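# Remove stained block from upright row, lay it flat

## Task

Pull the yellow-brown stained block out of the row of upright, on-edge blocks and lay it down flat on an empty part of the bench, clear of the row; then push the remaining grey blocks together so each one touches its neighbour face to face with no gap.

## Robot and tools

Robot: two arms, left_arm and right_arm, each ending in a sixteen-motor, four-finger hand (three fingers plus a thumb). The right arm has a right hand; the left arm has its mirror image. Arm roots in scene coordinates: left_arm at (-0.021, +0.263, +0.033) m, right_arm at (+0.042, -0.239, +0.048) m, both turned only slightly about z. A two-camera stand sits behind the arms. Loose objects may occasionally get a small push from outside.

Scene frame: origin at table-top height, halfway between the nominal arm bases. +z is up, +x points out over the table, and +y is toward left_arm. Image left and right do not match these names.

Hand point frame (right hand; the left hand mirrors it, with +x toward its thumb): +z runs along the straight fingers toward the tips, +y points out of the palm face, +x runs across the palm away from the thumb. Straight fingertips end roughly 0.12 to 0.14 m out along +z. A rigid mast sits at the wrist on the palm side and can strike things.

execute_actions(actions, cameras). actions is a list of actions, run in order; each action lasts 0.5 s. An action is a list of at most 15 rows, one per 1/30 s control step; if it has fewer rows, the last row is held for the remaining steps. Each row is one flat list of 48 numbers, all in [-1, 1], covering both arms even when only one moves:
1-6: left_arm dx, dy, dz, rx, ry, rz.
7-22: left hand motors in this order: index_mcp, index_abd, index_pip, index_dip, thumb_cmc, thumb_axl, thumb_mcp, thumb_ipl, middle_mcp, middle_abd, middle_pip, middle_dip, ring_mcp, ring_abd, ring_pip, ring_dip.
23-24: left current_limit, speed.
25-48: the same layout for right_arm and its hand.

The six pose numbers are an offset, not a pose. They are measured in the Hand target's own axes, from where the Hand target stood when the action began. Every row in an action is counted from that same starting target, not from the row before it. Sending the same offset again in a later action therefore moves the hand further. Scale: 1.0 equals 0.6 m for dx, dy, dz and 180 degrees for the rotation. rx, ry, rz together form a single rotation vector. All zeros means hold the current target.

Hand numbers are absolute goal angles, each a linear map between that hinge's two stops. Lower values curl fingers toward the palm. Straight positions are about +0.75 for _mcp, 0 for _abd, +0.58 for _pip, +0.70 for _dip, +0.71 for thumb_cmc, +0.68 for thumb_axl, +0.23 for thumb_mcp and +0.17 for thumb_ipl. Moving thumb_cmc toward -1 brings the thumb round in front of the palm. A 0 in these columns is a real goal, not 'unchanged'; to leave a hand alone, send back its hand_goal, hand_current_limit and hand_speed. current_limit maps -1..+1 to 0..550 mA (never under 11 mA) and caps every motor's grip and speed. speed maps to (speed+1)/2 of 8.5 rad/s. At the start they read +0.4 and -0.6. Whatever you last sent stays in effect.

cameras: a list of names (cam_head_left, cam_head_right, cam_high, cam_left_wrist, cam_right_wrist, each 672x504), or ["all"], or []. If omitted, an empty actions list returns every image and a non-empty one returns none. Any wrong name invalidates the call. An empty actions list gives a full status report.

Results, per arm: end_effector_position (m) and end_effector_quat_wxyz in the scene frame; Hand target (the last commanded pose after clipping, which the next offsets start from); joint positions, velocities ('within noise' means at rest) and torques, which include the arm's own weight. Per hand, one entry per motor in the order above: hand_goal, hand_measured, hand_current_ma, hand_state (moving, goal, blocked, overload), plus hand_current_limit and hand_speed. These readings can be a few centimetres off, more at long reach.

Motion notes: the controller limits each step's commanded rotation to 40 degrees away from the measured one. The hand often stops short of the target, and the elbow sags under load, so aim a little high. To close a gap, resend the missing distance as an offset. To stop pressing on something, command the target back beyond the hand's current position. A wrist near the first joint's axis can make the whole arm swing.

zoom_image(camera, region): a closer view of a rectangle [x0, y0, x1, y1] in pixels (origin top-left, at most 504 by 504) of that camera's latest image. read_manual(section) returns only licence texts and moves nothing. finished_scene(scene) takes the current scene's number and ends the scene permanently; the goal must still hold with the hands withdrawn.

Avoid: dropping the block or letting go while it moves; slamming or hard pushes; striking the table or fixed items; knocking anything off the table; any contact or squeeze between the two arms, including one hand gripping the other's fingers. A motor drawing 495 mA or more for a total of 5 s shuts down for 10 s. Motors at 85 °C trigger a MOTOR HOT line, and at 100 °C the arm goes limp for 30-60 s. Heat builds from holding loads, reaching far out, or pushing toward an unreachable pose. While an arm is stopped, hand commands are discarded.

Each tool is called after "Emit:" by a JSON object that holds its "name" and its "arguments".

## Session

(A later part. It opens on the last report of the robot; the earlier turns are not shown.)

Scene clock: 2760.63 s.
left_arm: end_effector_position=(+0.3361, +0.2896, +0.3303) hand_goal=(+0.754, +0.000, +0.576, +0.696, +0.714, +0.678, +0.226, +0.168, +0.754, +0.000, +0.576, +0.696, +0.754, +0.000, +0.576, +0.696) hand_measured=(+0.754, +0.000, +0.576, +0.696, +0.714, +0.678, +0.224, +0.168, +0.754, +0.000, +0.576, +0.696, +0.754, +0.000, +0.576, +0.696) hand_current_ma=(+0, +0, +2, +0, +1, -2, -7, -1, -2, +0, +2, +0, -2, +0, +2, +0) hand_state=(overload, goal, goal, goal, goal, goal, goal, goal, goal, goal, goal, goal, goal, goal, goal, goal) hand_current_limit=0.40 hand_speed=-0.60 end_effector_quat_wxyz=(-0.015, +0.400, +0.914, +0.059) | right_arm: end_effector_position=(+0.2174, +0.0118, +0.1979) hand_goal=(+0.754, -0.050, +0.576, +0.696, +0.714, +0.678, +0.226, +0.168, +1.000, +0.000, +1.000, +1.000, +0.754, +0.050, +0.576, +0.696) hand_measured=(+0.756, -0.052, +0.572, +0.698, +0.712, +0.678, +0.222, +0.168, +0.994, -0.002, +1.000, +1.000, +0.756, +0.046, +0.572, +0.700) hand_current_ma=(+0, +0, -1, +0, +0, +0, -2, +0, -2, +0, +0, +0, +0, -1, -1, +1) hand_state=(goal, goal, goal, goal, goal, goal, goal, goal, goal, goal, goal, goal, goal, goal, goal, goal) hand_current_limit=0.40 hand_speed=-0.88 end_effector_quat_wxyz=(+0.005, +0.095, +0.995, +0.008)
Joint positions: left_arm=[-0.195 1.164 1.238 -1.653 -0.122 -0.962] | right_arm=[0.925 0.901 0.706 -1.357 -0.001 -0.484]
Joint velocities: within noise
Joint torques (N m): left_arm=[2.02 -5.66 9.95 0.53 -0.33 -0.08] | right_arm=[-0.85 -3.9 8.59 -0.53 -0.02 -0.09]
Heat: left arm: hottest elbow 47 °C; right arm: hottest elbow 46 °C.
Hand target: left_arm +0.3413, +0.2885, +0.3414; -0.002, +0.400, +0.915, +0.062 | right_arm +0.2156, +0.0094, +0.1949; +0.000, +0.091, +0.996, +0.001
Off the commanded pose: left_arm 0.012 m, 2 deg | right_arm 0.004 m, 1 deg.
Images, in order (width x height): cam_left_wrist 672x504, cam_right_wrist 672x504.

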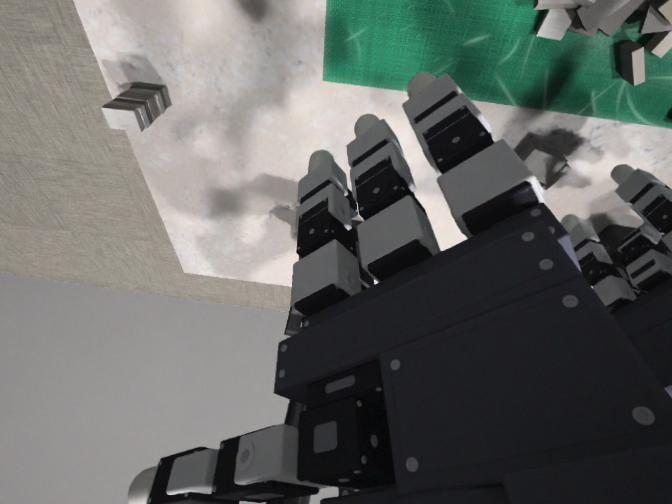

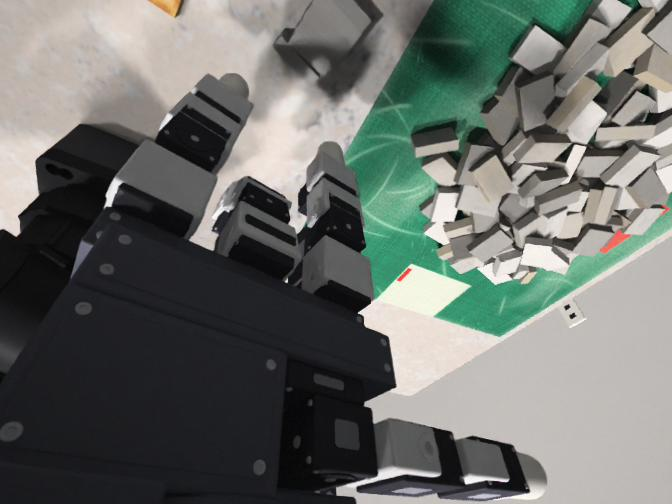

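Emit:
{"name": "zoom_image", "arguments": {"camera": "cam_right_wrist", "region": [265, 0, 395, 98]}}

Emit:
{"name": "zoom_image", "arguments": {"camera": "cam_left_wrist", "region": [520, 125, 580, 195]}}

Scaled by 3.877 from the camera's 672x504 image, which has a finer 960x720 frame.

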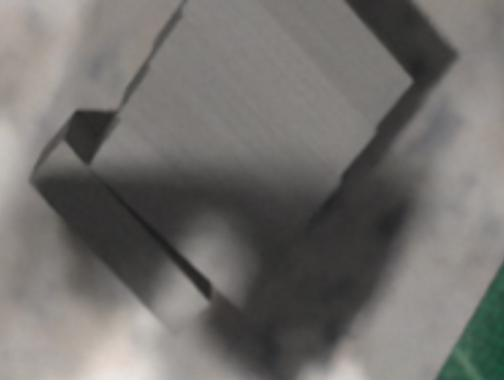

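Scaled by 7.200 from the camera's 672x504 image, which has a finer 960x720 frame.

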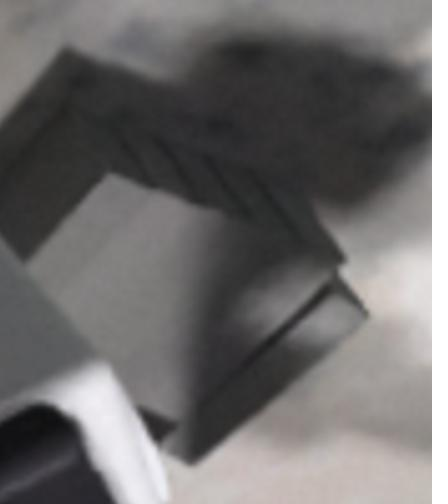

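Emit:
{"name": "execute_actions", "arguments": {"actions": [[[0,0,0,0,0,0,0.754,0,0.576,0.696,0.714,0.678,0.226,0.168,0.754,0,0.576,0.696,0.754,0,0.576,0.696,0.4,-0.6,-0.0013,0.047,0.0083,0,0,0,0.754,0.0,0.576,0.696,0.714,0.678,0.226,0.168,1,0,1,1,0.754,-0.03,0.576,0.696,0.4,-0.88]]], "cameras": ["cam_right_wrist"]}}

Emit:
{"name": "zoom_image", "arguments": {"camera": "cam_right_wrist", "region": [200, 0, 400, 150]}}

Scene clock: 2857.17 s.
left_arm: end_effector_position=(+0.3361, +0.2896, +0.3303) hand_goal=(+0.754, +0.000, +0.576, +0.696, +0.714, +0.678, +0.226, +0.168, +0.754, +0.000, +0.576, +0.696, +0.754, +0.000, +0.576, +0.696) hand_measured=(+0.754, +0.000, +0.576, +0.696, +0.714, +0.678, +0.224, +0.168, +0.754, +0.000, +0.576, +0.696, +0.754, +0.000, +0.576, +0.696) hand_current_ma=(+0, +0, +2, +0, +1, -2, -7, -1, -2, +0, +2, +0, -2, +0, +2, +0) hand_state=(overload, goal, goal, goal, goal, goal, goal, goal, goal, goal, goal, goal, goal, goal, goal, goal) hand_current_limit=0.40 hand_speed=-0.60 end_effector_quat_wxyz=(-0.015, +0.400, +0.914, +0.059) | right_arm: end_effector_position=(+0.2131, +0.0252, +0.1745) hand_goal=(+0.754, +0.000, +0.576, +0.696, +0.714, +0.678, +0.226, +0.168, +1.000, +0.000, +1.000, +1.000, +0.754, -0.030, +0.576, +0.696) hand_measured=(+0.754, -0.002, +0.572, +0.698, +0.714, +0.678, +0.222, +0.168, +0.994, -0.002, +1.000, +1.000, +0.754, -0.026, +0.572, +0.700) hand_current_ma=(+0, +0, -1, +0, +0, +0, -2, +0, -2, +0, +0, +0, +0, +1, -1, +1) hand_state=(goal, goal, goal, goal, goal, goal, goal, goal, goal, goal, goal, goal, goal, goal, goal, goal) hand_current_limit=0.40 hand_speed=-0.88 end_effector_quat_wxyz=(-0.012, +0.088, +0.996, -0.018)
Joint positions: left_arm=[-0.195 1.164 1.238 -1.653 -0.122 -0.962] | right_arm=[0.971 0.993 0.707 -1.328 -0.001 -0.452]
Joint torques (N m): left_arm=[1.96 -5.71 9.95 0.57 -0.33 -0.09] | right_arm=[-0.21 -5.77 10.77 0.13 0.01 0.13]
Heat: left arm: hottest elbow 47 °C; right arm: hottest elbow 45 °C.
Hand target: left_arm +0.3413, +0.2885, +0.3414; -0.002, +0.400, +0.915, +0.062 | right_arm +0.2216, +0.0370, +0.1899; +0.000, +0.091, +0.996, +0.001
Off the commanded pose: left_arm 0.012 m, 2 deg | right_arm 0.021 m, 3 deg.
Images, in order (width x height): cam_right_wrist 672x504.

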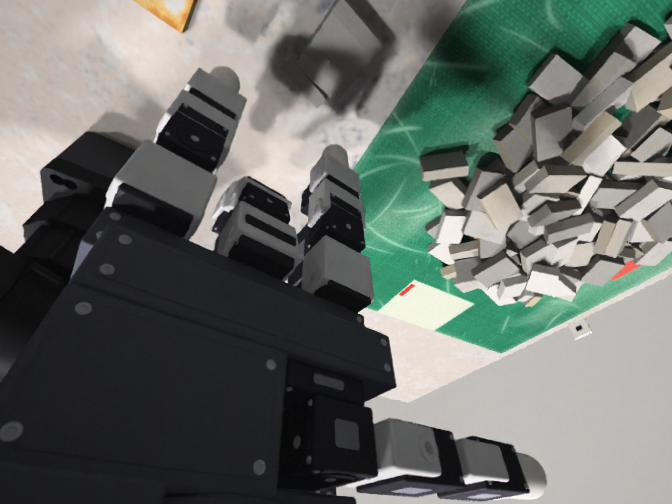

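Scaled by 2.520 from the camera's 672x504 image, which has a finer 960x720 frame.

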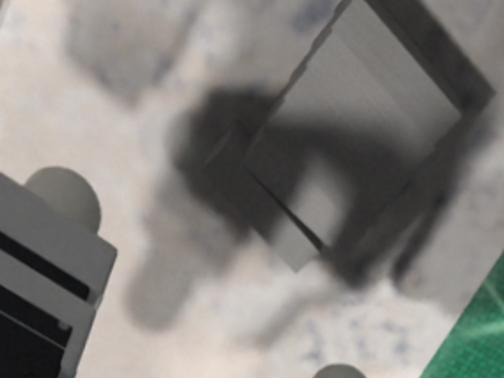

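Emit:
{"name": "execute_actions", "arguments": {"actions": [[[0,0,0,0,0,0,0.754,0,0.576,0.696,0.714,0.678,0.226,0.168,0.754,0,0.576,0.696,0.754,0,0.576,0.696,0.4,-0.6,0,0,0,0,0,0,0.754,0.0,0.576,0.696,0.714,0.678,0.226,0.168,1,0,1,1,0.754,-0.03,0.576,0.696,0.4,-0.88]]]}}

Scene clock: 2863.23 s.
left_arm: end_effector_position=(+0.3361, +0.2896, +0.3303) hand_goal=(+0.754, +0.000, +0.576, +0.696, +0.714, +0.678, +0.226, +0.168, +0.754, +0.000, +0.576, +0.696, +0.754, +0.000, +0.576, +0.696) hand_measured=(+0.754, +0.000, +0.576, +0.696, +0.714, +0.678, +0.224, +0.168, +0.754, +0.000, +0.576, +0.696, +0.754, +0.000, +0.576, +0.696) hand_current_ma=(+0, +0, +2, +0, +1, -2, -7, -1, -2, +0, +2, +0, -2, +0, +2, +0) hand_state=(overload, goal, goal, goal, goal, goal, goal, goal, goal, goal, goal, goal, goal, goal, goal, goal) hand_current_limit=0.40 hand_speed=-0.60 end_effector_quat_wxyz=(-0.015, +0.400, +0.914, +0.059) | right_arm: end_effector_position=(+0.2131, +0.0252, +0.1745) hand_goal=(+0.754, +0.000, +0.576, +0.696, +0.714, +0.678, +0.226, +0.168, +1.000, +0.000, +1.000, +1.000, +0.754, -0.030, +0.576, +0.696) hand_measured=(+0.754, -0.002, +0.572, +0.698, +0.714, +0.678, +0.222, +0.168, +0.994, -0.002, +1.000, +1.000, +0.754, -0.026, +0.572, +0.700) hand_current_ma=(+0, +0, -1, +0, +0, +0, -2, +0, -2, +0, +0, +0, +0, +1, -1, +1) hand_state=(goal, goal, goal, goal, goal, goal, goal, goal, goal, goal, goal, goal, goal, goal, goal, goal) hand_current_limit=0.40 hand_speed=-0.88 end_effector_quat_wxyz=(-0.012, +0.088, +0.996, -0.018)
Joint positions: left_arm=[-0.195 1.164 1.238 -1.653 -0.122 -0.962] | right_arm=[0.971 0.993 0.707 -1.328 -0.001 -0.452]
Joint torques (N m): left_arm=[2.02 -5.77 9.96 0.54 -0.33 -0.08] | right_arm=[-0.38 -5.71 10.78 0.14 0.01 0.12]
Heat: left arm: hottest elbow 47 °C; right arm: hottest elbow 45 °C.
Hand target: left_arm +0.3413, +0.2885, +0.3414; -0.002, +0.400, +0.915, +0.062 | right_arm +0.2215, +0.0370, +0.1899; +0.000, +0.091, +0.996, +0.001
Off the commanded pose: left_arm 0.012 m, 2 deg | right_arm 0.021 m, 3 deg.

Emit:
{"name": "execute_actions", "arguments": {"actions": [[[0,0,0,0,0,0,0.754,0,0.576,0.696,0.714,0.678,0.226,0.168,0.754,0,0.576,0.696,0.754,0,0.576,0.696,0.4,-0.6,-0.0062,0.0215,0,0,0,0,0.754,0.0,0.576,0.696,0.714,0.678,0.226,0.168,1,0,1,1,0.754,-0.03,0.576,0.696,0.4,-0.88]]]}}

Scene clock: 2869.30 s.
left_arm: end_effector_position=(+0.3361, +0.2896, +0.3303) hand_goal=(+0.754, +0.000, +0.576, +0.696, +0.714, +0.678, +0.226, +0.168, +0.754, +0.000, +0.576, +0.696, +0.754, +0.000, +0.576, +0.696) hand_measured=(+0.754, +0.000, +0.576, +0.696, +0.714, +0.678, +0.224, +0.168, +0.754, +0.000, +0.576, +0.696, +0.754, +0.000, +0.576, +0.696) hand_current_ma=(+0, +0, +2, +0, +1, -2, -7, -1, -2, +0, +2, +0, -2, +0, +2, +0) hand_state=(overload, goal, goal, goal, goal, goal, goal, goal, goal, goal, goal, goal, goal, goal, goal, goal) hand_current_limit=0.40 hand_speed=-0.60 end_effector_quat_wxyz=(-0.015, +0.400, +0.914, +0.059) | right_arm: end_effector_position=(+0.2185, +0.0324, +0.1739) hand_goal=(+0.754, +0.000, +0.576, +0.696, +0.714, +0.678, +0.226, +0.168, +1.000, +0.000, +1.000, +1.000, +0.754, -0.030, +0.576, +0.696) hand_measured=(+0.754, -0.002, +0.572, +0.698, +0.714, +0.678, +0.222, +0.168, +0.994, -0.002, +1.000, +1.000, +0.754, -0.026, +0.572, +0.700) hand_current_ma=(+0, +0, -1, +0, +0, +0, -2, +0, -2, +0, +0, +0, +0, +1, -1, +1) hand_state=(goal, goal, goal, goal, goal, goal, goal, goal, goal, goal, goal, goal, goal, goal, goal, goal) hand_current_limit=0.40 hand_speed=-0.88 end_effector_quat_wxyz=(-0.011, +0.091, +0.996, -0.017)
Joint positions: left_arm=[-0.195 1.164 1.238 -1.653 -0.122 -0.962] | right_arm=[0.973 1.02 0.721 -1.312 -0.001 -0.444]
Joint torques (N m): left_arm=[2.2 -5.66 9.95 0.51 -0.32 -0.08] | right_arm=[0.21 -4.84 11.64 0.1 0 0.13]
Heat: left arm: hottest elbow 47 °C; right arm: hottest elbow 45 °C.
Hand target: left_arm +0.3413, +0.2885, +0.3414; -0.002, +0.400, +0.915, +0.062 | right_arm +0.2276, +0.0490, +0.1899; +0.000, +0.091, +0.996, +0.000
Off the commanded pose: left_arm 0.012 m, 2 deg | right_arm 0.025 m, 2 deg.

Emit:
{"name": "execute_actions", "arguments": {"actions": [[[0,0,0,0,0,0,0.754,0,0.576,0.696,0.714,0.678,0.226,0.168,0.754,0,0.576,0.696,0.754,0,0.576,0.696,0.4,-0.6,0.0014,-0.0062,0.0291,0,0,0,0.754,0.0,0.576,0.696,0.714,0.678,0.226,0.168,1,0,1,1,0.754,-0.03,0.576,0.696,0.4,-0.88],[0,0,0,0,0,0,0.754,0,0.576,0.696,0.714,0.678,0.226,0.168,0.754,0,0.576,0.696,0.754,0,0.576,0.696,0.4,-0.6,0.0028,-0.0124,0.0583,0,0,0,0.754,0.0,0.576,0.696,0.714,0.678,0.226,0.168,1,0,1,1,0.754,-0.03,0.576,0.696,0.4,-0.88]]], "cameras": ["cam_right_wrist"]}}

Emit:
{"name": "zoom_image", "arguments": {"camera": "cam_right_wrist", "region": [200, 0, 400, 150]}}

Emit:
{"name": "execute_actions", "arguments": {"actions": [], "cameras": ["cam_left_wrist"]}}

Emit:
{"name": "zoom_image", "arguments": {"camera": "cam_left_wrist", "region": [490, 90, 630, 200]}}

Scene clock: 2882.47 s.
left_arm: end_effector_position=(+0.3361, +0.2896, +0.3303) hand_goal=(+0.754, +0.000, +0.576, +0.696, +0.714, +0.678, +0.226, +0.168, +0.754, +0.000, +0.576, +0.696, +0.754, +0.000, +0.576, +0.696) hand_measured=(+0.754, +0.000, +0.576, +0.696, +0.714, +0.678, +0.224, +0.168, +0.754, +0.000, +0.576, +0.696, +0.754, +0.000, +0.576, +0.696) hand_current_ma=(+0, +0, +2, +0, +1, -2, -7, -1, -2, +0, +2, +0, -2, +0, +2, +0) hand_state=(overload, goal, goal, goal, goal, goal, goal, goal, goal, goal, goal, goal, goal, goal, goal, goal) hand_current_limit=0.40 hand_speed=-0.60 end_effector_quat_wxyz=(-0.015, +0.400, +0.914, +0.059) | right_arm: end_effector_position=(+0.2240, +0.0400, +0.1588) hand_goal=(+0.754, +0.000, +0.576, +0.696, +0.714, +0.678, +0.226, +0.168, +1.000, +0.000, +1.000, +1.000, +0.754, -0.030, +0.576, +0.696) hand_measured=(+0.754, -0.002, +0.574, +0.698, +0.714, +0.678, +0.222, +0.168, +0.994, -0.002, +1.000, +1.000, +0.752, -0.026, +0.574, +0.700) hand_current_ma=(+0, +0, +0, +0, +0, +0, -2, +0, -1, +0, +0, +0, +0, +1, +0, +1) hand_state=(goal, goal, goal, goal, goal, goal, goal, goal, goal, goal, goal, goal, goal, goal, goal, goal) hand_current_limit=0.40 hand_speed=-0.88 end_effector_quat_wxyz=(+0.000, +0.091, +0.996, +0.002)
Joint positions: left_arm=[-0.195 1.164 1.238 -1.653 -0.122 -0.962] | right_arm=[0.973 1.036 0.679 -1.211 -0.001 -0.443]
Joint torques (N m): left_arm=[2.08 -5.66 9.95 0.51 -0.32 -0.09] | right_arm=[-0.26 -5.07 8.02 0.27 0.03 0.05]
Heat: left arm: hottest elbow 47 °C; right arm: hottest elbow 47 °C.
Hand target: left_arm +0.3413, +0.2885, +0.3414; -0.002, +0.400, +0.915, +0.062 | right_arm +0.2245, +0.0420, +0.1549; +0.000, +0.091, +0.996, +0.000
Off the commanded pose: left_arm 0.012 m, 2 deg | right_arm 0.004 m, 0 deg.
Images, in order (width x height): cam_right_wrist 672x504.

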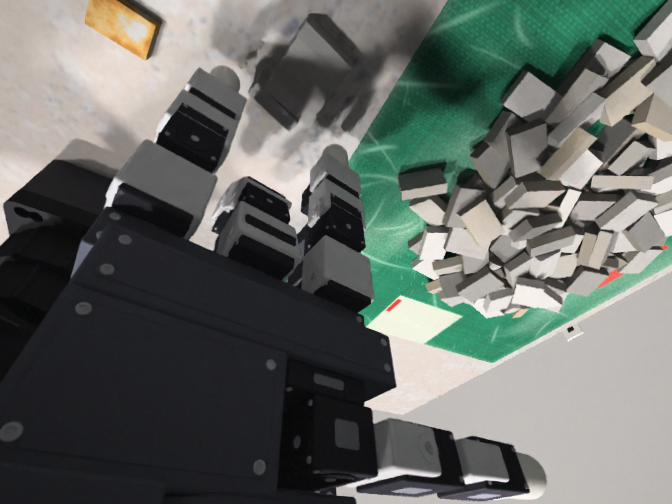

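Scaled by 2.520 from the camera's 672x504 image, which has a finer 960x720 frame.

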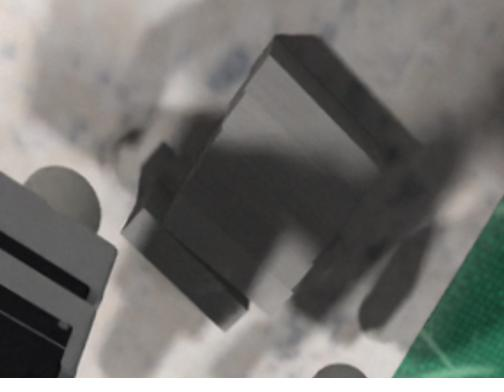

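Scene clock: 2882.47 s.
left_arm: end_effector_position=(+0.3361, +0.2896, +0.3303) hand_goal=(+0.754, +0.000, +0.576, +0.696, +0.714, +0.678, +0.226, +0.168, +0.754, +0.000, +0.576, +0.696, +0.754, +0.000, +0.576, +0.696) hand_measured=(+0.754, +0.000, +0.576, +0.696, +0.714, +0.678, +0.224, +0.168, +0.754, +0.000, +0.576, +0.696, +0.754, +0.000, +0.576, +0.696) hand_current_ma=(+0, +0, +2, +0, +1, -2, -7, -1, -2, +0, +2, +0, -2, +0, +2, +0) hand_state=(overload, goal, goal, goal, goal, goal, goal, goal, goal, goal, goal, goal, goal, goal, goal, goal) hand_current_limit=0.40 hand_speed=-0.60 end_effector_quat_wxyz=(-0.015, +0.400, +0.914, +0.059) | right_arm: end_effector_position=(+0.2240, +0.0400, +0.1588) hand_goal=(+0.754, +0.000, +0.576, +0.696, +0.714, +0.678, +0.226, +0.168, +1.000, +0.000, +1.000, +1.000, +0.754, -0.030, +0.576, +0.696) hand_measured=(+0.754, -0.002, +0.574, +0.698, +0.714, +0.678, +0.222, +0.168, +0.994, -0.002, +1.000, +1.000, +0.752, -0.026, +0.574, +0.700) hand_current_ma=(+0, +0, +0, +0, +0, +0, -2, +0, -1, +0, +0, +0, +0, +1, +0, +1) hand_state=(goal, goal, goal, goal, goal, goal, goal, goal, goal, goal, goal, goal, goal, goal, goal, goal) hand_current_limit=0.40 hand_speed=-0.88 end_effector_quat_wxyz=(+0.000, +0.091, +0.996, +0.002)
Joint positions: left_arm=[-0.195 1.164 1.238 -1.653 -0.122 -0.962] | right_arm=[0.973 1.036 0.679 -1.211 -0.001 -0.443]
Joint velocities: within noise
Joint torques (N m): left_arm=[2.08 -5.66 9.95 0.51 -0.32 -0.09] | right_arm=[-0.26 -5.07 8.02 0.27 0.03 0.05]
Heat: left arm: hottest elbow 47 °C; right arm: hottest elbow 47 °C.
Hand target: left_arm +0.3413, +0.2885, +0.3414; -0.002, +0.400, +0.915, +0.062 | right_arm +0.2245, +0.0420, +0.1549; +0.000, +0.091, +0.996, +0.000
Off the commanded pose: left_arm 0.012 m, 2 deg | right_arm 0.004 m, 0 deg.
Images, in order (width x height): cam_left_wrist 672x504.

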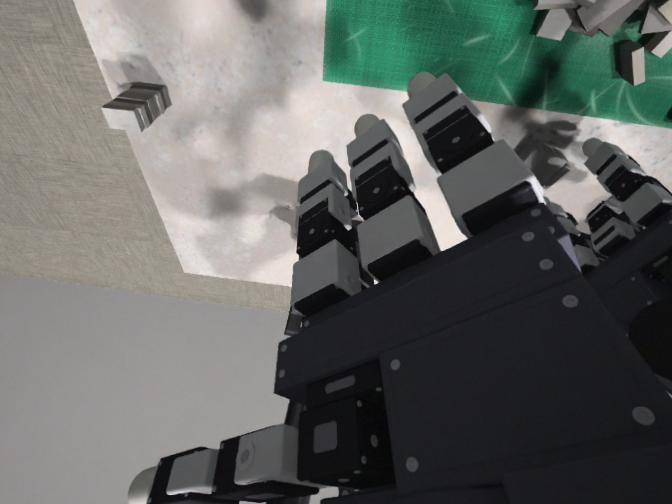

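Scaled by 3.600 from the camera's 672x504 image, which has a finer 960x720 frame.

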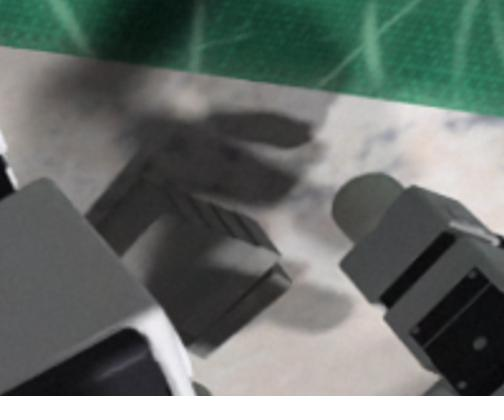

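Emit:
{"name": "execute_actions", "arguments": {"actions": [[[0,0,0,0,0,0,0.754,0,0.576,0.696,0.714,0.678,0.226,0.168,0.754,0,0.576,0.696,0.754,0,0.576,0.696,0.4,-0.6,0.0006,-0.0022,0.0157,0,0,0,0.754,0.0,0.576,0.696,0.714,0.678,0.226,0.168,1,0,1,1,0.754,-0.03,0.576,0.696,0.4,-0.88],[0,0,0,0,0,0,0.754,0,0.576,0.696,0.714,0.678,0.226,0.168,0.754,0,0.576,0.696,0.754,0,0.576,0.696,0.4,-0.6,0.0013,-0.0045,0.0315,0,0,0,0.754,0.0,0.576,0.696,0.714,0.678,0.226,0.168,1,0,1,1,0.754,-0.03,0.576,0.696,0.4,-0.88]]], "cameras": ["cam_right_wrist"]}}

Emit:
{"name": "zoom_image", "arguments": {"camera": "cam_right_wrist", "region": [200, 0, 400, 150]}}

Scene clock: 2907.87 s.
left_arm: end_effector_position=(+0.3361, +0.2896, +0.3303) hand_goal=(+0.754, +0.000, +0.576, +0.696, +0.714, +0.678, +0.226, +0.168, +0.754, +0.000, +0.576, +0.696, +0.754, +0.000, +0.576, +0.696) hand_measured=(+0.754, +0.000, +0.576, +0.696, +0.714, +0.678, +0.224, +0.168, +0.754, +0.000, +0.576, +0.696, +0.754, +0.000, +0.576, +0.696) hand_current_ma=(+0, +0, +2, +0, +1, -2, -7, -1, -2, +0, +2, +0, -2, +0, +2, +0) hand_state=(overload, goal, goal, goal, goal, goal, goal, goal, goal, goal, goal, goal, goal, goal, goal, goal) hand_current_limit=0.40 hand_speed=-0.60 end_effector_quat_wxyz=(-0.015, +0.400, +0.914, +0.059) | right_arm: end_effector_position=(+0.2223, +0.0376, +0.1391) hand_goal=(+0.754, +0.000, +0.576, +0.696, +0.714, +0.678, +0.226, +0.168, +1.000, +0.000, +1.000, +1.000, +0.754, -0.030, +0.576, +0.696) hand_measured=(+0.754, -0.002, +0.574, +0.698, +0.714, +0.678, +0.222, +0.168, +0.994, -0.002, +1.000, +1.000, +0.754, -0.026, +0.574, +0.700) hand_current_ma=(+0, +0, +0, +0, +0, +0, -2, +0, -1, +0, +0, +0, +0, +0, +0, +1) hand_state=(goal, goal, goal, goal, goal, goal, goal, goal, goal, goal, goal, goal, goal, goal, goal, goal) hand_current_limit=0.40 hand_speed=-0.88 end_effector_quat_wxyz=(+0.000, +0.091, +0.996, +0.001)
Joint positions: left_arm=[-0.195 1.164 1.238 -1.653 -0.122 -0.962] | right_arm=[0.973 1.053 0.635 -1.151 -0.001 -0.443]
Joint torques (N m): left_arm=[2.02 -5.66 9.95 0.55 -0.33 -0.07] | right_arm=[-0.44 -5.13 7.88 0.27 0.02 0.03]
Heat: left arm: hottest elbow 47 °C; right arm: hottest elbow 45 °C.
Hand target: left_arm +0.3413, +0.2885, +0.3414; -0.002, +0.400, +0.915, +0.062 | right_arm +0.2233, +0.0396, +0.1361; +0.000, +0.091, +0.996, +0.001
Off the commanded pose: left_arm 0.012 m, 2 deg | right_arm 0.004 m, 0 deg.
Images, in order (width x height): cam_right_wrist 672x504.

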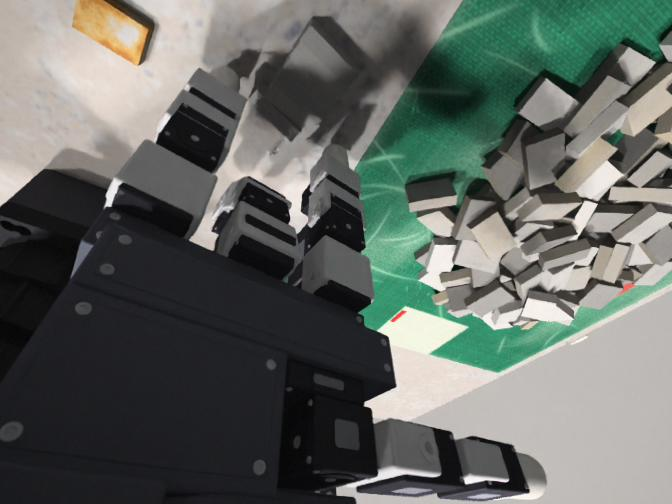

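Scaled by 2.520 from the camera's 672x504 image, which has a finer 960x720 frame.

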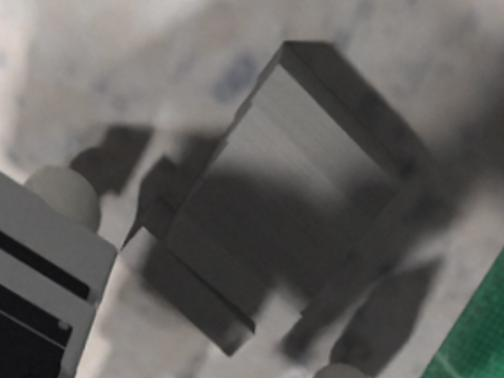

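Emit:
{"name": "execute_actions", "arguments": {"actions": [[[0,0,0,0,0,0,0.754,0,0.576,0.696,0.714,0.678,0.226,0.168,0.754,0,0.576,0.696,0.754,0,0.576,0.696,0.4,-0.6,0,0,0,0,0,0,0.754,-0.08,0.576,0.696,0.714,0.678,0.226,0.168,1,0,1,1,0.754,0.13,0.576,0.696,0.4,-0.95]],[[0,0,0,0,0,0,0.754,0,0.576,0.696,0.714,0.678,0.226,0.168,0.754,0,0.576,0.696,0.754,0,0.576,0.696,0.4,-0.6,0,0,0,0,0,0,0.754,-0.08,0.576,0.696,0.714,0.678,0.226,0.168,1,0,1,1,0.754,0.13,0.576,0.696,0.4,-0.95]]], "cameras": ["cam_right_wrist"]}}

Emit:
{"name": "zoom_image", "arguments": {"camera": "cam_right_wrist", "region": [200, 0, 400, 150]}}

Scene clock: 2918.80 s.
left_arm: end_effector_position=(+0.3361, +0.2896, +0.3303) hand_goal=(+0.754, +0.000, +0.576, +0.696, +0.714, +0.678, +0.226, +0.168, +0.754, +0.000, +0.576, +0.696, +0.754, +0.000, +0.576, +0.696) hand_measured=(+0.754, +0.000, +0.576, +0.696, +0.714, +0.678, +0.224, +0.168, +0.754, +0.000, +0.576, +0.696, +0.754, +0.000, +0.576, +0.696) hand_current_ma=(+0, +0, +2, +0, +1, -2, -7, -1, -2, +0, +2, +0, -2, +0, +2, +0) hand_state=(overload, goal, goal, goal, goal, goal, goal, goal, goal, goal, goal, goal, goal, goal, goal, goal) hand_current_limit=0.40 hand_speed=-0.60 end_effector_quat_wxyz=(-0.015, +0.400, +0.914, +0.059) | right_arm: end_effector_position=(+0.2222, +0.0377, +0.1391) hand_goal=(+0.754, -0.080, +0.576, +0.696, +0.714, +0.678, +0.226, +0.168, +1.000, +0.000, +1.000, +1.000, +0.754, +0.130, +0.576, +0.696) hand_measured=(+0.754, -0.076, +0.574, +0.698, +0.714, +0.678, +0.222, +0.168, +0.994, -0.002, +1.000, +1.000, +0.756, +0.100, +0.576, +0.700) hand_current_ma=(+0, +1, +0, +0, +0, +0, -2, +0, -1, +0, +0, +0, +0, -21, +0, +1) hand_state=(goal, goal, goal, goal, goal, goal, goal, goal, goal, goal, goal, goal, goal, blocked, goal, goal) hand_current_limit=0.40 hand_speed=-0.95 end_effector_quat_wxyz=(+0.000, +0.091, +0.996, +0.001)
Joint positions: left_arm=[-0.195 1.164 1.238 -1.653 -0.122 -0.962] | right_arm=[0.973 1.053 0.635 -1.151 -0.002 -0.443]
Joint torques (N m): left_arm=[1.96 -5.6 9.95 0.53 -0.33 -0.08] | right_arm=[-0.38 -5.13 7.9 0.27 0.03 0.04]
Heat: left arm: hottest elbow 47 °C; right arm: hottest elbow 44 °C.
Hand target: left_arm +0.3413, +0.2885, +0.3414; -0.002, +0.400, +0.915, +0.062 | right_arm +0.2233, +0.0396, +0.1361; +0.000, +0.091, +0.996, +0.001
Off the commanded pose: left_arm 0.012 m, 2 deg | right_arm 0.004 m, 0 deg.
Images, in order (width x height): cam_right_wrist 672x504.

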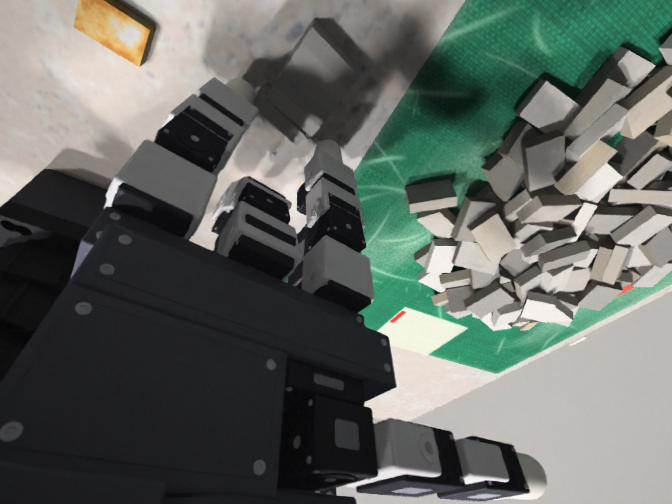

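Scaled by 2.520 from the camera's 672x504 image, which has a finer 960x720 frame.

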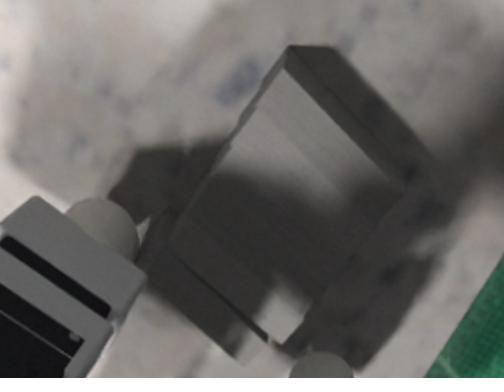

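Emit:
{"name": "execute_actions", "arguments": {"actions": [[[0,0,0,0,0,0,0.754,0,0.576,0.696,0.714,0.678,0.226,0.168,0.754,0,0.576,0.696,0.754,0,0.576,0.696,0.4,-0.6,0,0,0,0,0,0,0.754,-0.12,0.576,0.696,0.714,0.678,0.226,0.168,1,0,1,1,0.754,0.18,0.576,0.696,0.4,-0.97]],[[0,0,0,0,0,0,0.754,0,0.576,0.696,0.714,0.678,0.226,0.168,0.754,0,0.576,0.696,0.754,0,0.576,0.696,0.4,-0.6,0,0,0,0,0,0,0.754,-0.12,0.576,0.696,0.714,0.678,0.226,0.168,1,0,1,1,0.754,0.18,0.576,0.696,0.4,-0.97]]], "cameras": ["cam_right_wrist"]}}

Emit:
{"name": "zoom_image", "arguments": {"camera": "cam_right_wrist", "region": [200, 0, 400, 150]}}

Scene clock: 2932.97 s.
left_arm: end_effector_position=(+0.3361, +0.2896, +0.3303) hand_goal=(+0.754, +0.000, +0.576, +0.696, +0.714, +0.678, +0.226, +0.168, +0.754, +0.000, +0.576, +0.696, +0.754, +0.000, +0.576, +0.696) hand_measured=(+0.754, +0.000, +0.576, +0.696, +0.714, +0.678, +0.224, +0.168, +0.754, +0.000, +0.576, +0.696, +0.754, +0.000, +0.576, +0.696) hand_current_ma=(+0, +0, +2, +0, +1, -2, -7, -1, -2, +0, +2, +0, -2, +0, +2, +0) hand_state=(overload, goal, goal, goal, goal, goal, goal, goal, goal, goal, goal, goal, goal, goal, goal, goal) hand_current_limit=0.40 hand_speed=-0.60 end_effector_quat_wxyz=(-0.015, +0.400, +0.914, +0.059) | right_arm: end_effector_position=(+0.2222, +0.0377, +0.1391) hand_goal=(+0.754, -0.120, +0.576, +0.696, +0.714, +0.678, +0.226, +0.168, +1.000, +0.000, +1.000, +1.000, +0.754, +0.180, +0.576, +0.696) hand_measured=(+0.754, -0.116, +0.574, +0.698, +0.714, +0.678, +0.222, +0.168, +0.994, -0.002, +1.000, +1.000, +0.758, +0.148, +0.578, +0.700) hand_current_ma=(+0, +1, +0, +0, +0, +0, -2, +0, -1, +0, +0, +0, +1, -23, +0, +1) hand_state=(goal, goal, goal, goal, goal, goal, goal, goal, goal, goal, goal, goal, goal, blocked, goal, goal) hand_current_limit=0.40 hand_speed=-0.97 end_effector_quat_wxyz=(+0.000, +0.091, +0.996, +0.001)
Joint positions: left_arm=[-0.195 1.164 1.238 -1.653 -0.122 -0.962] | right_arm=[0.973 1.053 0.635 -1.151 -0.002 -0.443]
Joint torques (N m): left_arm=[2.08 -5.71 9.91 0.54 -0.33 -0.07] | right_arm=[-0.44 -5.01 7.88 0.28 0.05 0.04]
Heat: left arm: hottest elbow 47 °C; right arm: hottest elbow 44 °C.
Hand target: left_arm +0.3413, +0.2885, +0.3414; -0.002, +0.400, +0.915, +0.062 | right_arm +0.2233, +0.0396, +0.1361; +0.000, +0.091, +0.996, +0.001
Off the commanded pose: left_arm 0.012 m, 2 deg | right_arm 0.004 m, 0 deg.
Images, in order (width x height): cam_right_wrist 672x504.

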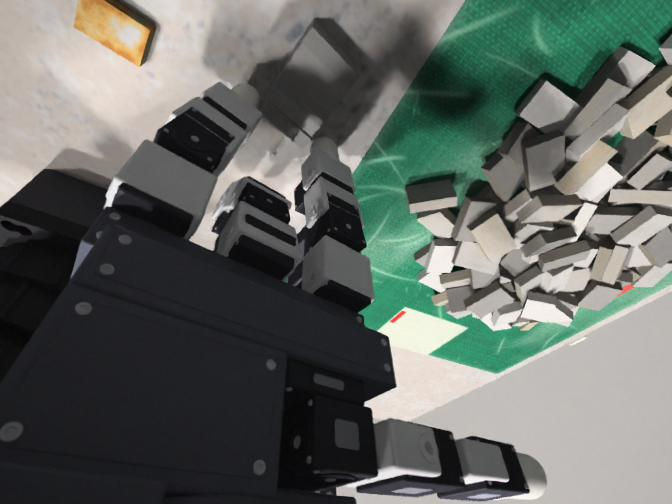

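Scaled by 2.520 from the camera's 672x504 image, which has a finer 960x720 frame.

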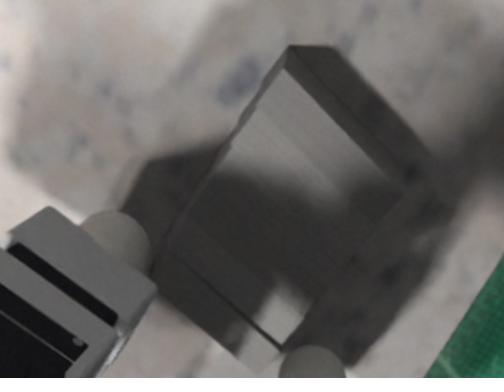

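Emit:
{"name": "zoom_image", "arguments": {"camera": "cam_right_wrist", "region": [250, 70, 350, 150]}}

Emit:
{"name": "execute_actions", "arguments": {"actions": [], "cameras": ["cam_left_wrist"]}}

Emit:
{"name": "zoom_image", "arguments": {"camera": "cam_left_wrist", "region": [510, 110, 610, 210]}}

Scaled by 5.040 from the camera's 672x504 image, which has a finer 960x720 frame.

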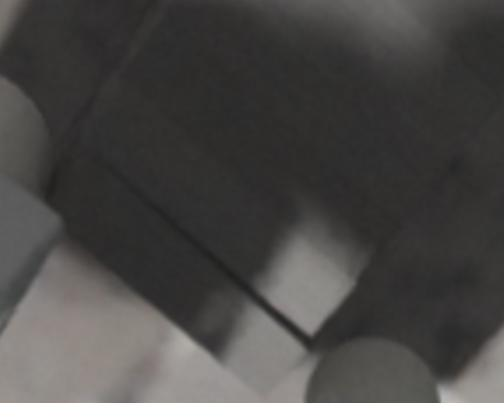

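Scene clock: 2939.53 s.
left_arm: end_effector_position=(+0.3361, +0.2896, +0.3303) hand_goal=(+0.754, +0.000, +0.576, +0.696, +0.714, +0.678, +0.226, +0.168, +0.754, +0.000, +0.576, +0.696, +0.754, +0.000, +0.576, +0.696) hand_measured=(+0.754, +0.000, +0.576, +0.696, +0.714, +0.678, +0.224, +0.168, +0.754, +0.000, +0.576, +0.696, +0.754, +0.000, +0.576, +0.696) hand_current_ma=(+0, +0, +2, +0, +1, -2, -7, -1, -2, +0, +2, +0, -2, +0, +2, +0) hand_state=(overload, goal, goal, goal, goal, goal, goal, goal, goal, goal, goal, goal, goal, goal, goal, goal) hand_current_limit=0.40 hand_speed=-0.60 end_effector_quat_wxyz=(-0.015, +0.400, +0.914, +0.059) | right_arm: end_effector_position=(+0.2222, +0.0377, +0.1391) hand_goal=(+0.754, -0.120, +0.576, +0.696, +0.714, +0.678, +0.226, +0.168, +1.000, +0.000, +1.000, +1.000, +0.754, +0.180, +0.576, +0.696) hand_measured=(+0.754, -0.116, +0.574, +0.698, +0.714, +0.678, +0.222, +0.168, +0.994, -0.002, +1.000, +1.000, +0.758, +0.148, +0.578, +0.700) hand_current_ma=(+0, +1, +0, +0, +0, +0, -2, +0, -1, +0, +0, +0, +1, -23, +0, +1) hand_state=(goal, goal, goal, goal, goal, goal, goal, goal, goal, goal, goal, goal, goal, blocked, goal, goal) hand_current_limit=0.40 hand_speed=-0.97 end_effector_quat_wxyz=(+0.000, +0.091, +0.996, +0.001)
Joint positions: left_arm=[-0.195 1.164 1.238 -1.653 -0.122 -0.962] | right_arm=[0.973 1.053 0.635 -1.151 -0.002 -0.443]
Joint velocities: within noise
Joint torques (N m): left_arm=[2.14 -5.66 9.95 0.54 -0.32 -0.07] | right_arm=[-0.44 -4.89 7.87 0.29 0.04 0.04]
Heat: left arm: hottest elbow 48 °C; right arm: hottest elbow 44 °C.
Hand target: left_arm +0.3413, +0.2885, +0.3414; -0.002, +0.400, +0.915, +0.062 | right_arm +0.2233, +0.0396, +0.1361; +0.000, +0.091, +0.996, +0.001
Off the commanded pose: left_arm 0.012 m, 2 deg | right_arm 0.004 m, 0 deg.
Images, in order (width x height): cam_left_wrist 672x504.

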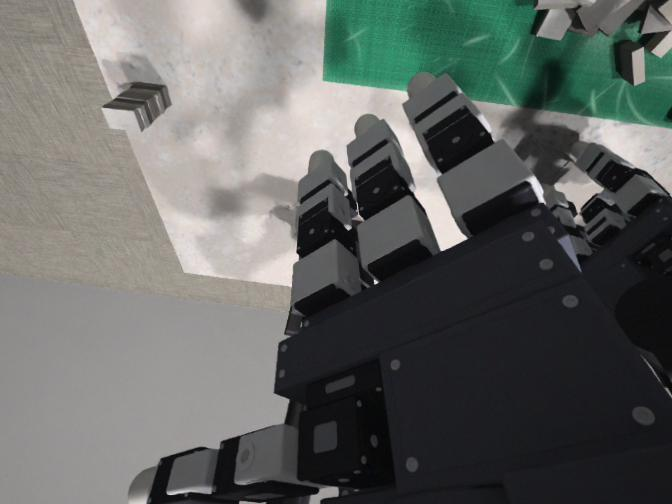

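Scaled by 5.040 from the camera's 672x504 image, which has a finer 960x720 frame.

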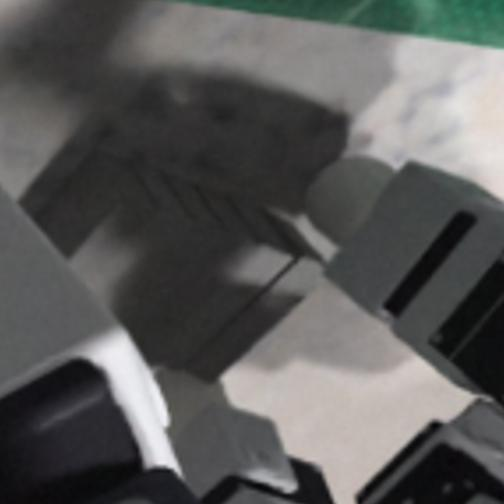

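Emit:
{"name": "execute_actions", "arguments": {"actions": [[[0,0,0,0,0,0,0.754,0,0.576,0.696,0.714,0.678,0.226,0.168,0.754,0,0.576,0.696,0.754,0,0.576,0.696,0.4,-0.6,0,0,0,0,0,0,0.754,-0.24,0.576,0.696,0.714,0.678,0.226,0.168,1,0,1,1,0.754,0.22,0.576,0.696,0.4,-0.95]],[[0,0,0,0,0,0,0.754,0,0.576,0.696,0.714,0.678,0.226,0.168,0.754,0,0.576,0.696,0.754,0,0.576,0.696,0.4,-0.6,0,0,0,0,0,0,0.754,-0.24,0.576,0.696,0.714,0.678,0.226,0.168,1,0,1,1,0.754,0.22,0.576,0.696,0.4,-0.95]]], "cameras": ["cam_right_wrist"]}}

Emit:
{"name": "zoom_image", "arguments": {"camera": "cam_right_wrist", "region": [220, 20, 380, 150]}}

Scene clock: 2959.47 s.
left_arm: end_effector_position=(+0.3361, +0.2896, +0.3303) hand_goal=(+0.754, +0.000, +0.576, +0.696, +0.714, +0.678, +0.226, +0.168, +0.754, +0.000, +0.576, +0.696, +0.754, +0.000, +0.576, +0.696) hand_measured=(+0.754, +0.000, +0.576, +0.696, +0.714, +0.678, +0.224, +0.168, +0.754, +0.000, +0.576, +0.696, +0.754, +0.000, +0.576, +0.696) hand_current_ma=(+0, +0, +2, +0, +1, -2, -7, -1, -2, +0, +2, +0, -2, +0, +2, +0) hand_state=(overload, goal, goal, goal, goal, goal, goal, goal, goal, goal, goal, goal, goal, goal, goal, goal) hand_current_limit=0.40 hand_speed=-0.60 end_effector_quat_wxyz=(-0.015, +0.400, +0.914, +0.059) | right_arm: end_effector_position=(+0.2222, +0.0377, +0.1391) hand_goal=(+0.754, -0.240, +0.576, +0.696, +0.714, +0.678, +0.226, +0.168, +1.000, +0.000, +1.000, +1.000, +0.754, +0.220, +0.576, +0.696) hand_measured=(+0.754, -0.158, +0.574, +0.698, +0.714, +0.678, +0.222, +0.168, +0.994, -0.002, +1.000, +1.000, +0.758, +0.174, +0.578, +0.700) hand_current_ma=(+0, +119, +0, +0, +0, +0, -2, +0, -1, +0, +0, +0, +1, -42, +0, +1) hand_state=(goal, blocked, goal, goal, goal, goal, goal, goal, goal, goal, goal, goal, goal, blocked, goal, goal) hand_current_limit=0.40 hand_speed=-0.95 end_effector_quat_wxyz=(+0.000, +0.091, +0.996, +0.001)
Joint positions: left_arm=[-0.195 1.164 1.238 -1.653 -0.122 -0.962] | right_arm=[0.973 1.053 0.635 -1.151 -0.002 -0.443]
Joint torques (N m): left_arm=[2.08 -5.6 9.94 0.55 -0.32 -0.08] | right_arm=[-0.38 -5.01 7.87 0.27 0.04 0.03]
Heat: left arm: hottest elbow 48 °C; right arm: hottest elbow 43 °C.
Hand target: left_arm +0.3413, +0.2885, +0.3414; -0.002, +0.400, +0.915, +0.062 | right_arm +0.2233, +0.0396, +0.1361; +0.000, +0.091, +0.996, +0.001
Off the commanded pose: left_arm 0.012 m, 2 deg | right_arm 0.004 m, 0 deg.
Images, in order (width x height): cam_right_wrist 672x504.

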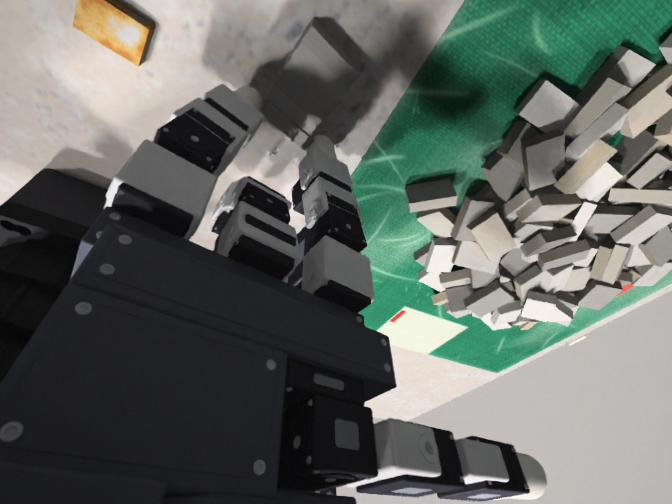

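Scaled by 3.150 from the camera's 672x504 image, which has a finer 960x720 frame.

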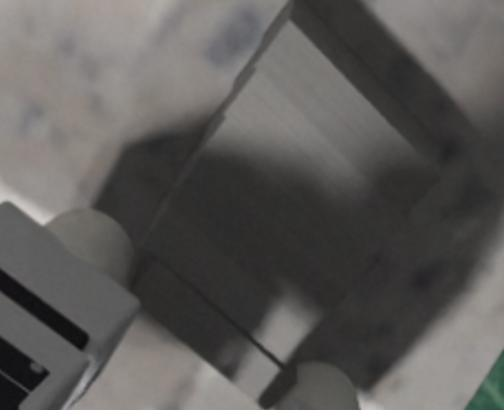

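Emit:
{"name": "execute_actions", "arguments": {"actions": [[[0,0,0,0,0,0,0.754,0,0.576,0.696,0.714,0.678,0.226,0.168,0.754,0,0.576,0.696,0.754,0,0.576,0.696,0.4,-0.6,0,0,0,0,0,0,0.704,-0.24,0.576,0.696,0.714,0.678,0.226,0.168,1,0,1,1,0.714,0.22,0.576,0.696,0.4,-0.97]],[[0,0,0,0,0,0,0.754,0,0.576,0.696,0.714,0.678,0.226,0.168,0.754,0,0.576,0.696,0.754,0,0.576,0.696,0.4,-0.6,0,0,0,0,0,0,0.704,-0.24,0.576,0.696,0.714,0.678,0.226,0.168,1,0,1,1,0.714,0.22,0.576,0.696,0.4,-0.97]]], "cameras": ["cam_right_wrist"]}}

Emit:
{"name": "zoom_image", "arguments": {"camera": "cam_right_wrist", "region": [220, 20, 380, 150]}}

Scene clock: 2969.10 s.
left_arm: end_effector_position=(+0.3361, +0.2896, +0.3303) hand_goal=(+0.754, +0.000, +0.576, +0.696, +0.714, +0.678, +0.226, +0.168, +0.754, +0.000, +0.576, +0.696, +0.754, +0.000, +0.576, +0.696) hand_measured=(+0.754, +0.000, +0.576, +0.696, +0.714, +0.678, +0.224, +0.168, +0.754, +0.000, +0.576, +0.696, +0.754, +0.000, +0.576, +0.696) hand_current_ma=(+0, +0, +2, +0, +1, -2, -7, -1, -2, +0, +2, +0, -2, +0, +2, +0) hand_state=(overload, goal, goal, goal, goal, goal, goal, goal, goal, goal, goal, goal, goal, goal, goal, goal) hand_current_limit=0.40 hand_speed=-0.60 end_effector_quat_wxyz=(-0.015, +0.400, +0.914, +0.059) | right_arm: end_effector_position=(+0.2220, +0.0373, +0.1386) hand_goal=(+0.704, -0.240, +0.576, +0.696, +0.714, +0.678, +0.226, +0.168, +1.000, +0.000, +1.000, +1.000, +0.714, +0.220, +0.576, +0.696) hand_measured=(+0.728, -0.164, +0.582, +0.698, +0.714, +0.678, +0.222, +0.168, +0.994, -0.002, +1.000, +1.000, +0.746, +0.170, +0.584, +0.700) hand_current_ma=(+19, +104, +1, +0, +0, +0, -2, +0, -1, +0, +0, +0, +33, -52, +2, +1) hand_state=(blocked, blocked, goal, goal, goal, goal, goal, goal, goal, goal, goal, goal, blocked, blocked, goal, goal) hand_current_limit=0.40 hand_speed=-0.97 end_effector_quat_wxyz=(-0.001, +0.091, +0.996, +0.001)
Joint positions: left_arm=[-0.195 1.164 1.238 -1.653 -0.122 -0.962] | right_arm=[0.973 1.053 0.634 -1.151 -0.002 -0.443]
Joint torques (N m): left_arm=[2.08 -5.77 9.94 0.53 -0.33 -0.08] | right_arm=[-0.38 -5.07 7.92 0.25 0.03 0.03]
Heat: left arm: hottest elbow 48 °C; right arm: hottest elbow 43 °C.
Hand target: left_arm +0.3413, +0.2885, +0.3414; -0.002, +0.400, +0.915, +0.062 | right_arm +0.2233, +0.0395, +0.1360; +0.000, +0.091, +0.996, +0.001
Off the commanded pose: left_arm 0.012 m, 2 deg | right_arm 0.004 m, 0 deg.
Images, in order (width x height): cam_right_wrist 672x504.

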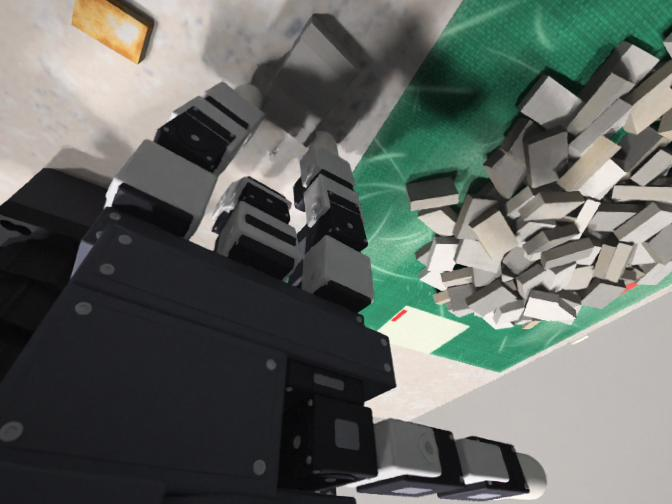

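Scaled by 3.150 from the camera's 672x504 image, which has a finer 960x720 frame.

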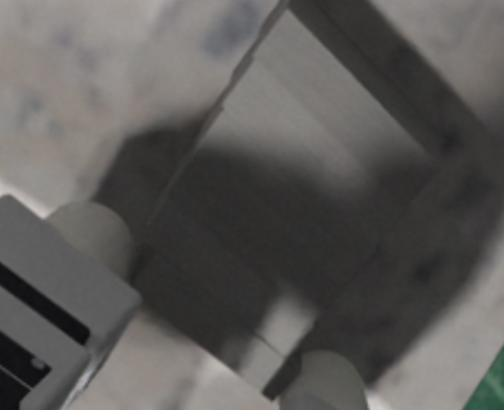

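Emit:
{"name": "zoom_image", "arguments": {"camera": "cam_right_wrist", "region": [255, 70, 335, 150]}}

Emit:
{"name": "execute_actions", "arguments": {"actions": [], "cameras": ["cam_left_wrist", "cam_high"]}}

Emit:
{"name": "zoom_image", "arguments": {"camera": "cam_left_wrist", "region": [520, 120, 600, 200]}}

Scaled by 6.300 from the camera's 672x504 image, which has a finer 960x720 frame.

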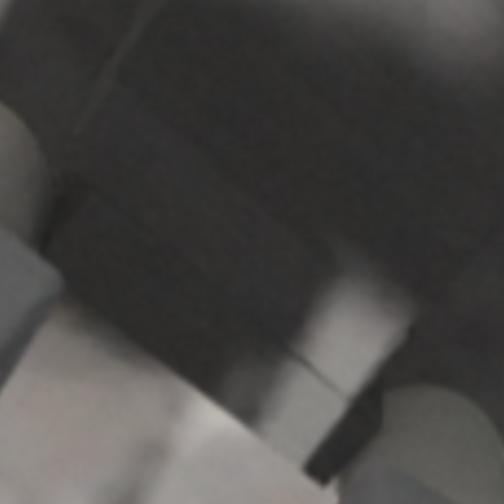

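Scene clock: 2975.17 s.
left_arm: end_effector_position=(+0.3361, +0.2896, +0.3303) hand_goal=(+0.754, +0.000, +0.576, +0.696, +0.714, +0.678, +0.226, +0.168, +0.754, +0.000, +0.576, +0.696, +0.754, +0.000, +0.576, +0.696) hand_measured=(+0.754, +0.000, +0.576, +0.696, +0.714, +0.678, +0.224, +0.168, +0.754, +0.000, +0.576, +0.696, +0.754, +0.000, +0.576, +0.696) hand_current_ma=(+0, +0, +2, +0, +1, -2, -7, -1, -2, +0, +2, +0, -2, +0, +2, +0) hand_state=(overload, goal, goal, goal, goal, goal, goal, goal, goal, goal, goal, goal, goal, goal, goal, goal) hand_current_limit=0.40 hand_speed=-0.60 end_effector_quat_wxyz=(-0.015, +0.400, +0.914, +0.059) | right_arm: end_effector_position=(+0.2220, +0.0373, +0.1386) hand_goal=(+0.704, -0.240, +0.576, +0.696, +0.714, +0.678, +0.226, +0.168, +1.000, +0.000, +1.000, +1.000, +0.714, +0.220, +0.576, +0.696) hand_measured=(+0.728, -0.164, +0.582, +0.698, +0.714, +0.678, +0.222, +0.168, +0.994, -0.002, +1.000, +1.000, +0.746, +0.170, +0.584, +0.700) hand_current_ma=(+19, +104, +1, +0, +0, +0, -2, +0, -1, +0, +0, +0, +33, -52, +2, +1) hand_state=(blocked, blocked, goal, goal, goal, goal, goal, goal, goal, goal, goal, goal, blocked, blocked, goal, goal) hand_current_limit=0.40 hand_speed=-0.97 end_effector_quat_wxyz=(-0.001, +0.091, +0.996, +0.001)
Joint positions: left_arm=[-0.195 1.164 1.238 -1.653 -0.122 -0.962] | right_arm=[0.973 1.053 0.634 -1.151 -0.002 -0.443]
Joint velocities: within noise
Joint torques (N m): left_arm=[2.02 -5.66 9.92 0.54 -0.32 -0.08] | right_arm=[-0.44 -5.07 7.97 0.29 0.03 0.04]
Heat: left arm: hottest elbow 48 °C; right arm: hottest elbow 43 °C.
Hand target: left_arm +0.3413, +0.2885, +0.3414; -0.002, +0.400, +0.915, +0.062 | right_arm +0.2233, +0.0395, +0.1360; +0.000, +0.091, +0.996, +0.001
Off the commanded pose: left_arm 0.012 m, 2 deg | right_arm 0.004 m, 0 deg.
Images, in order (width x height): cam_high 672x504, cam_left_wrist 672x504.

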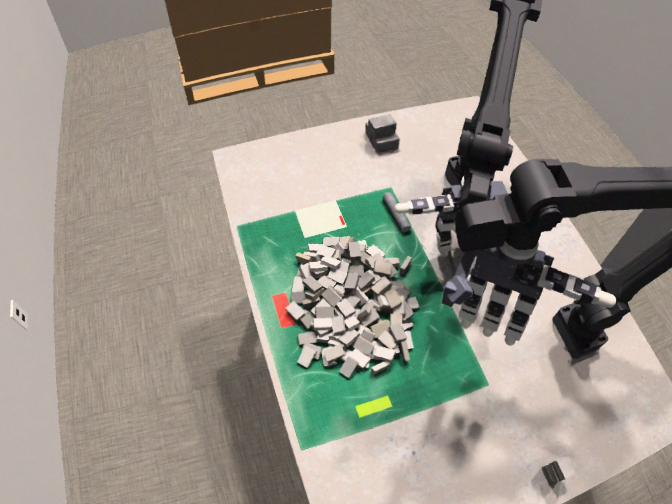

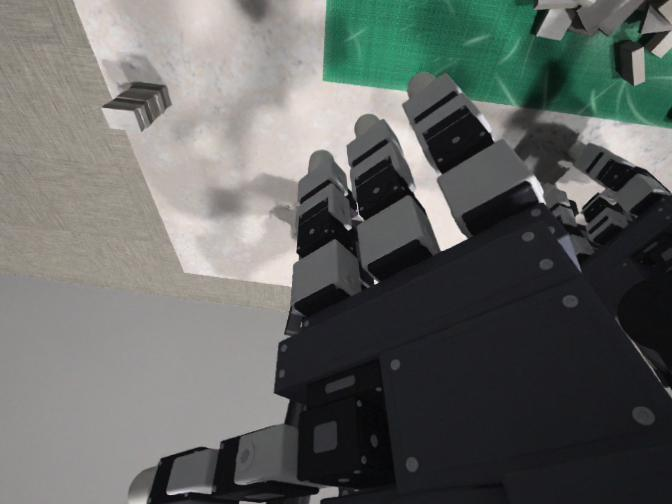

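Scaled by 6.300 from the camera's 672x504 image, which has a finer 960x720 frame.

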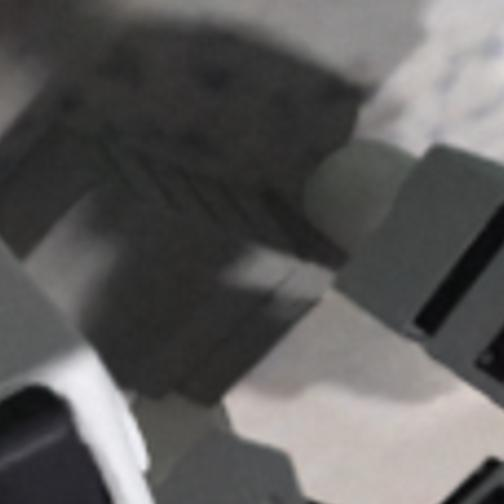

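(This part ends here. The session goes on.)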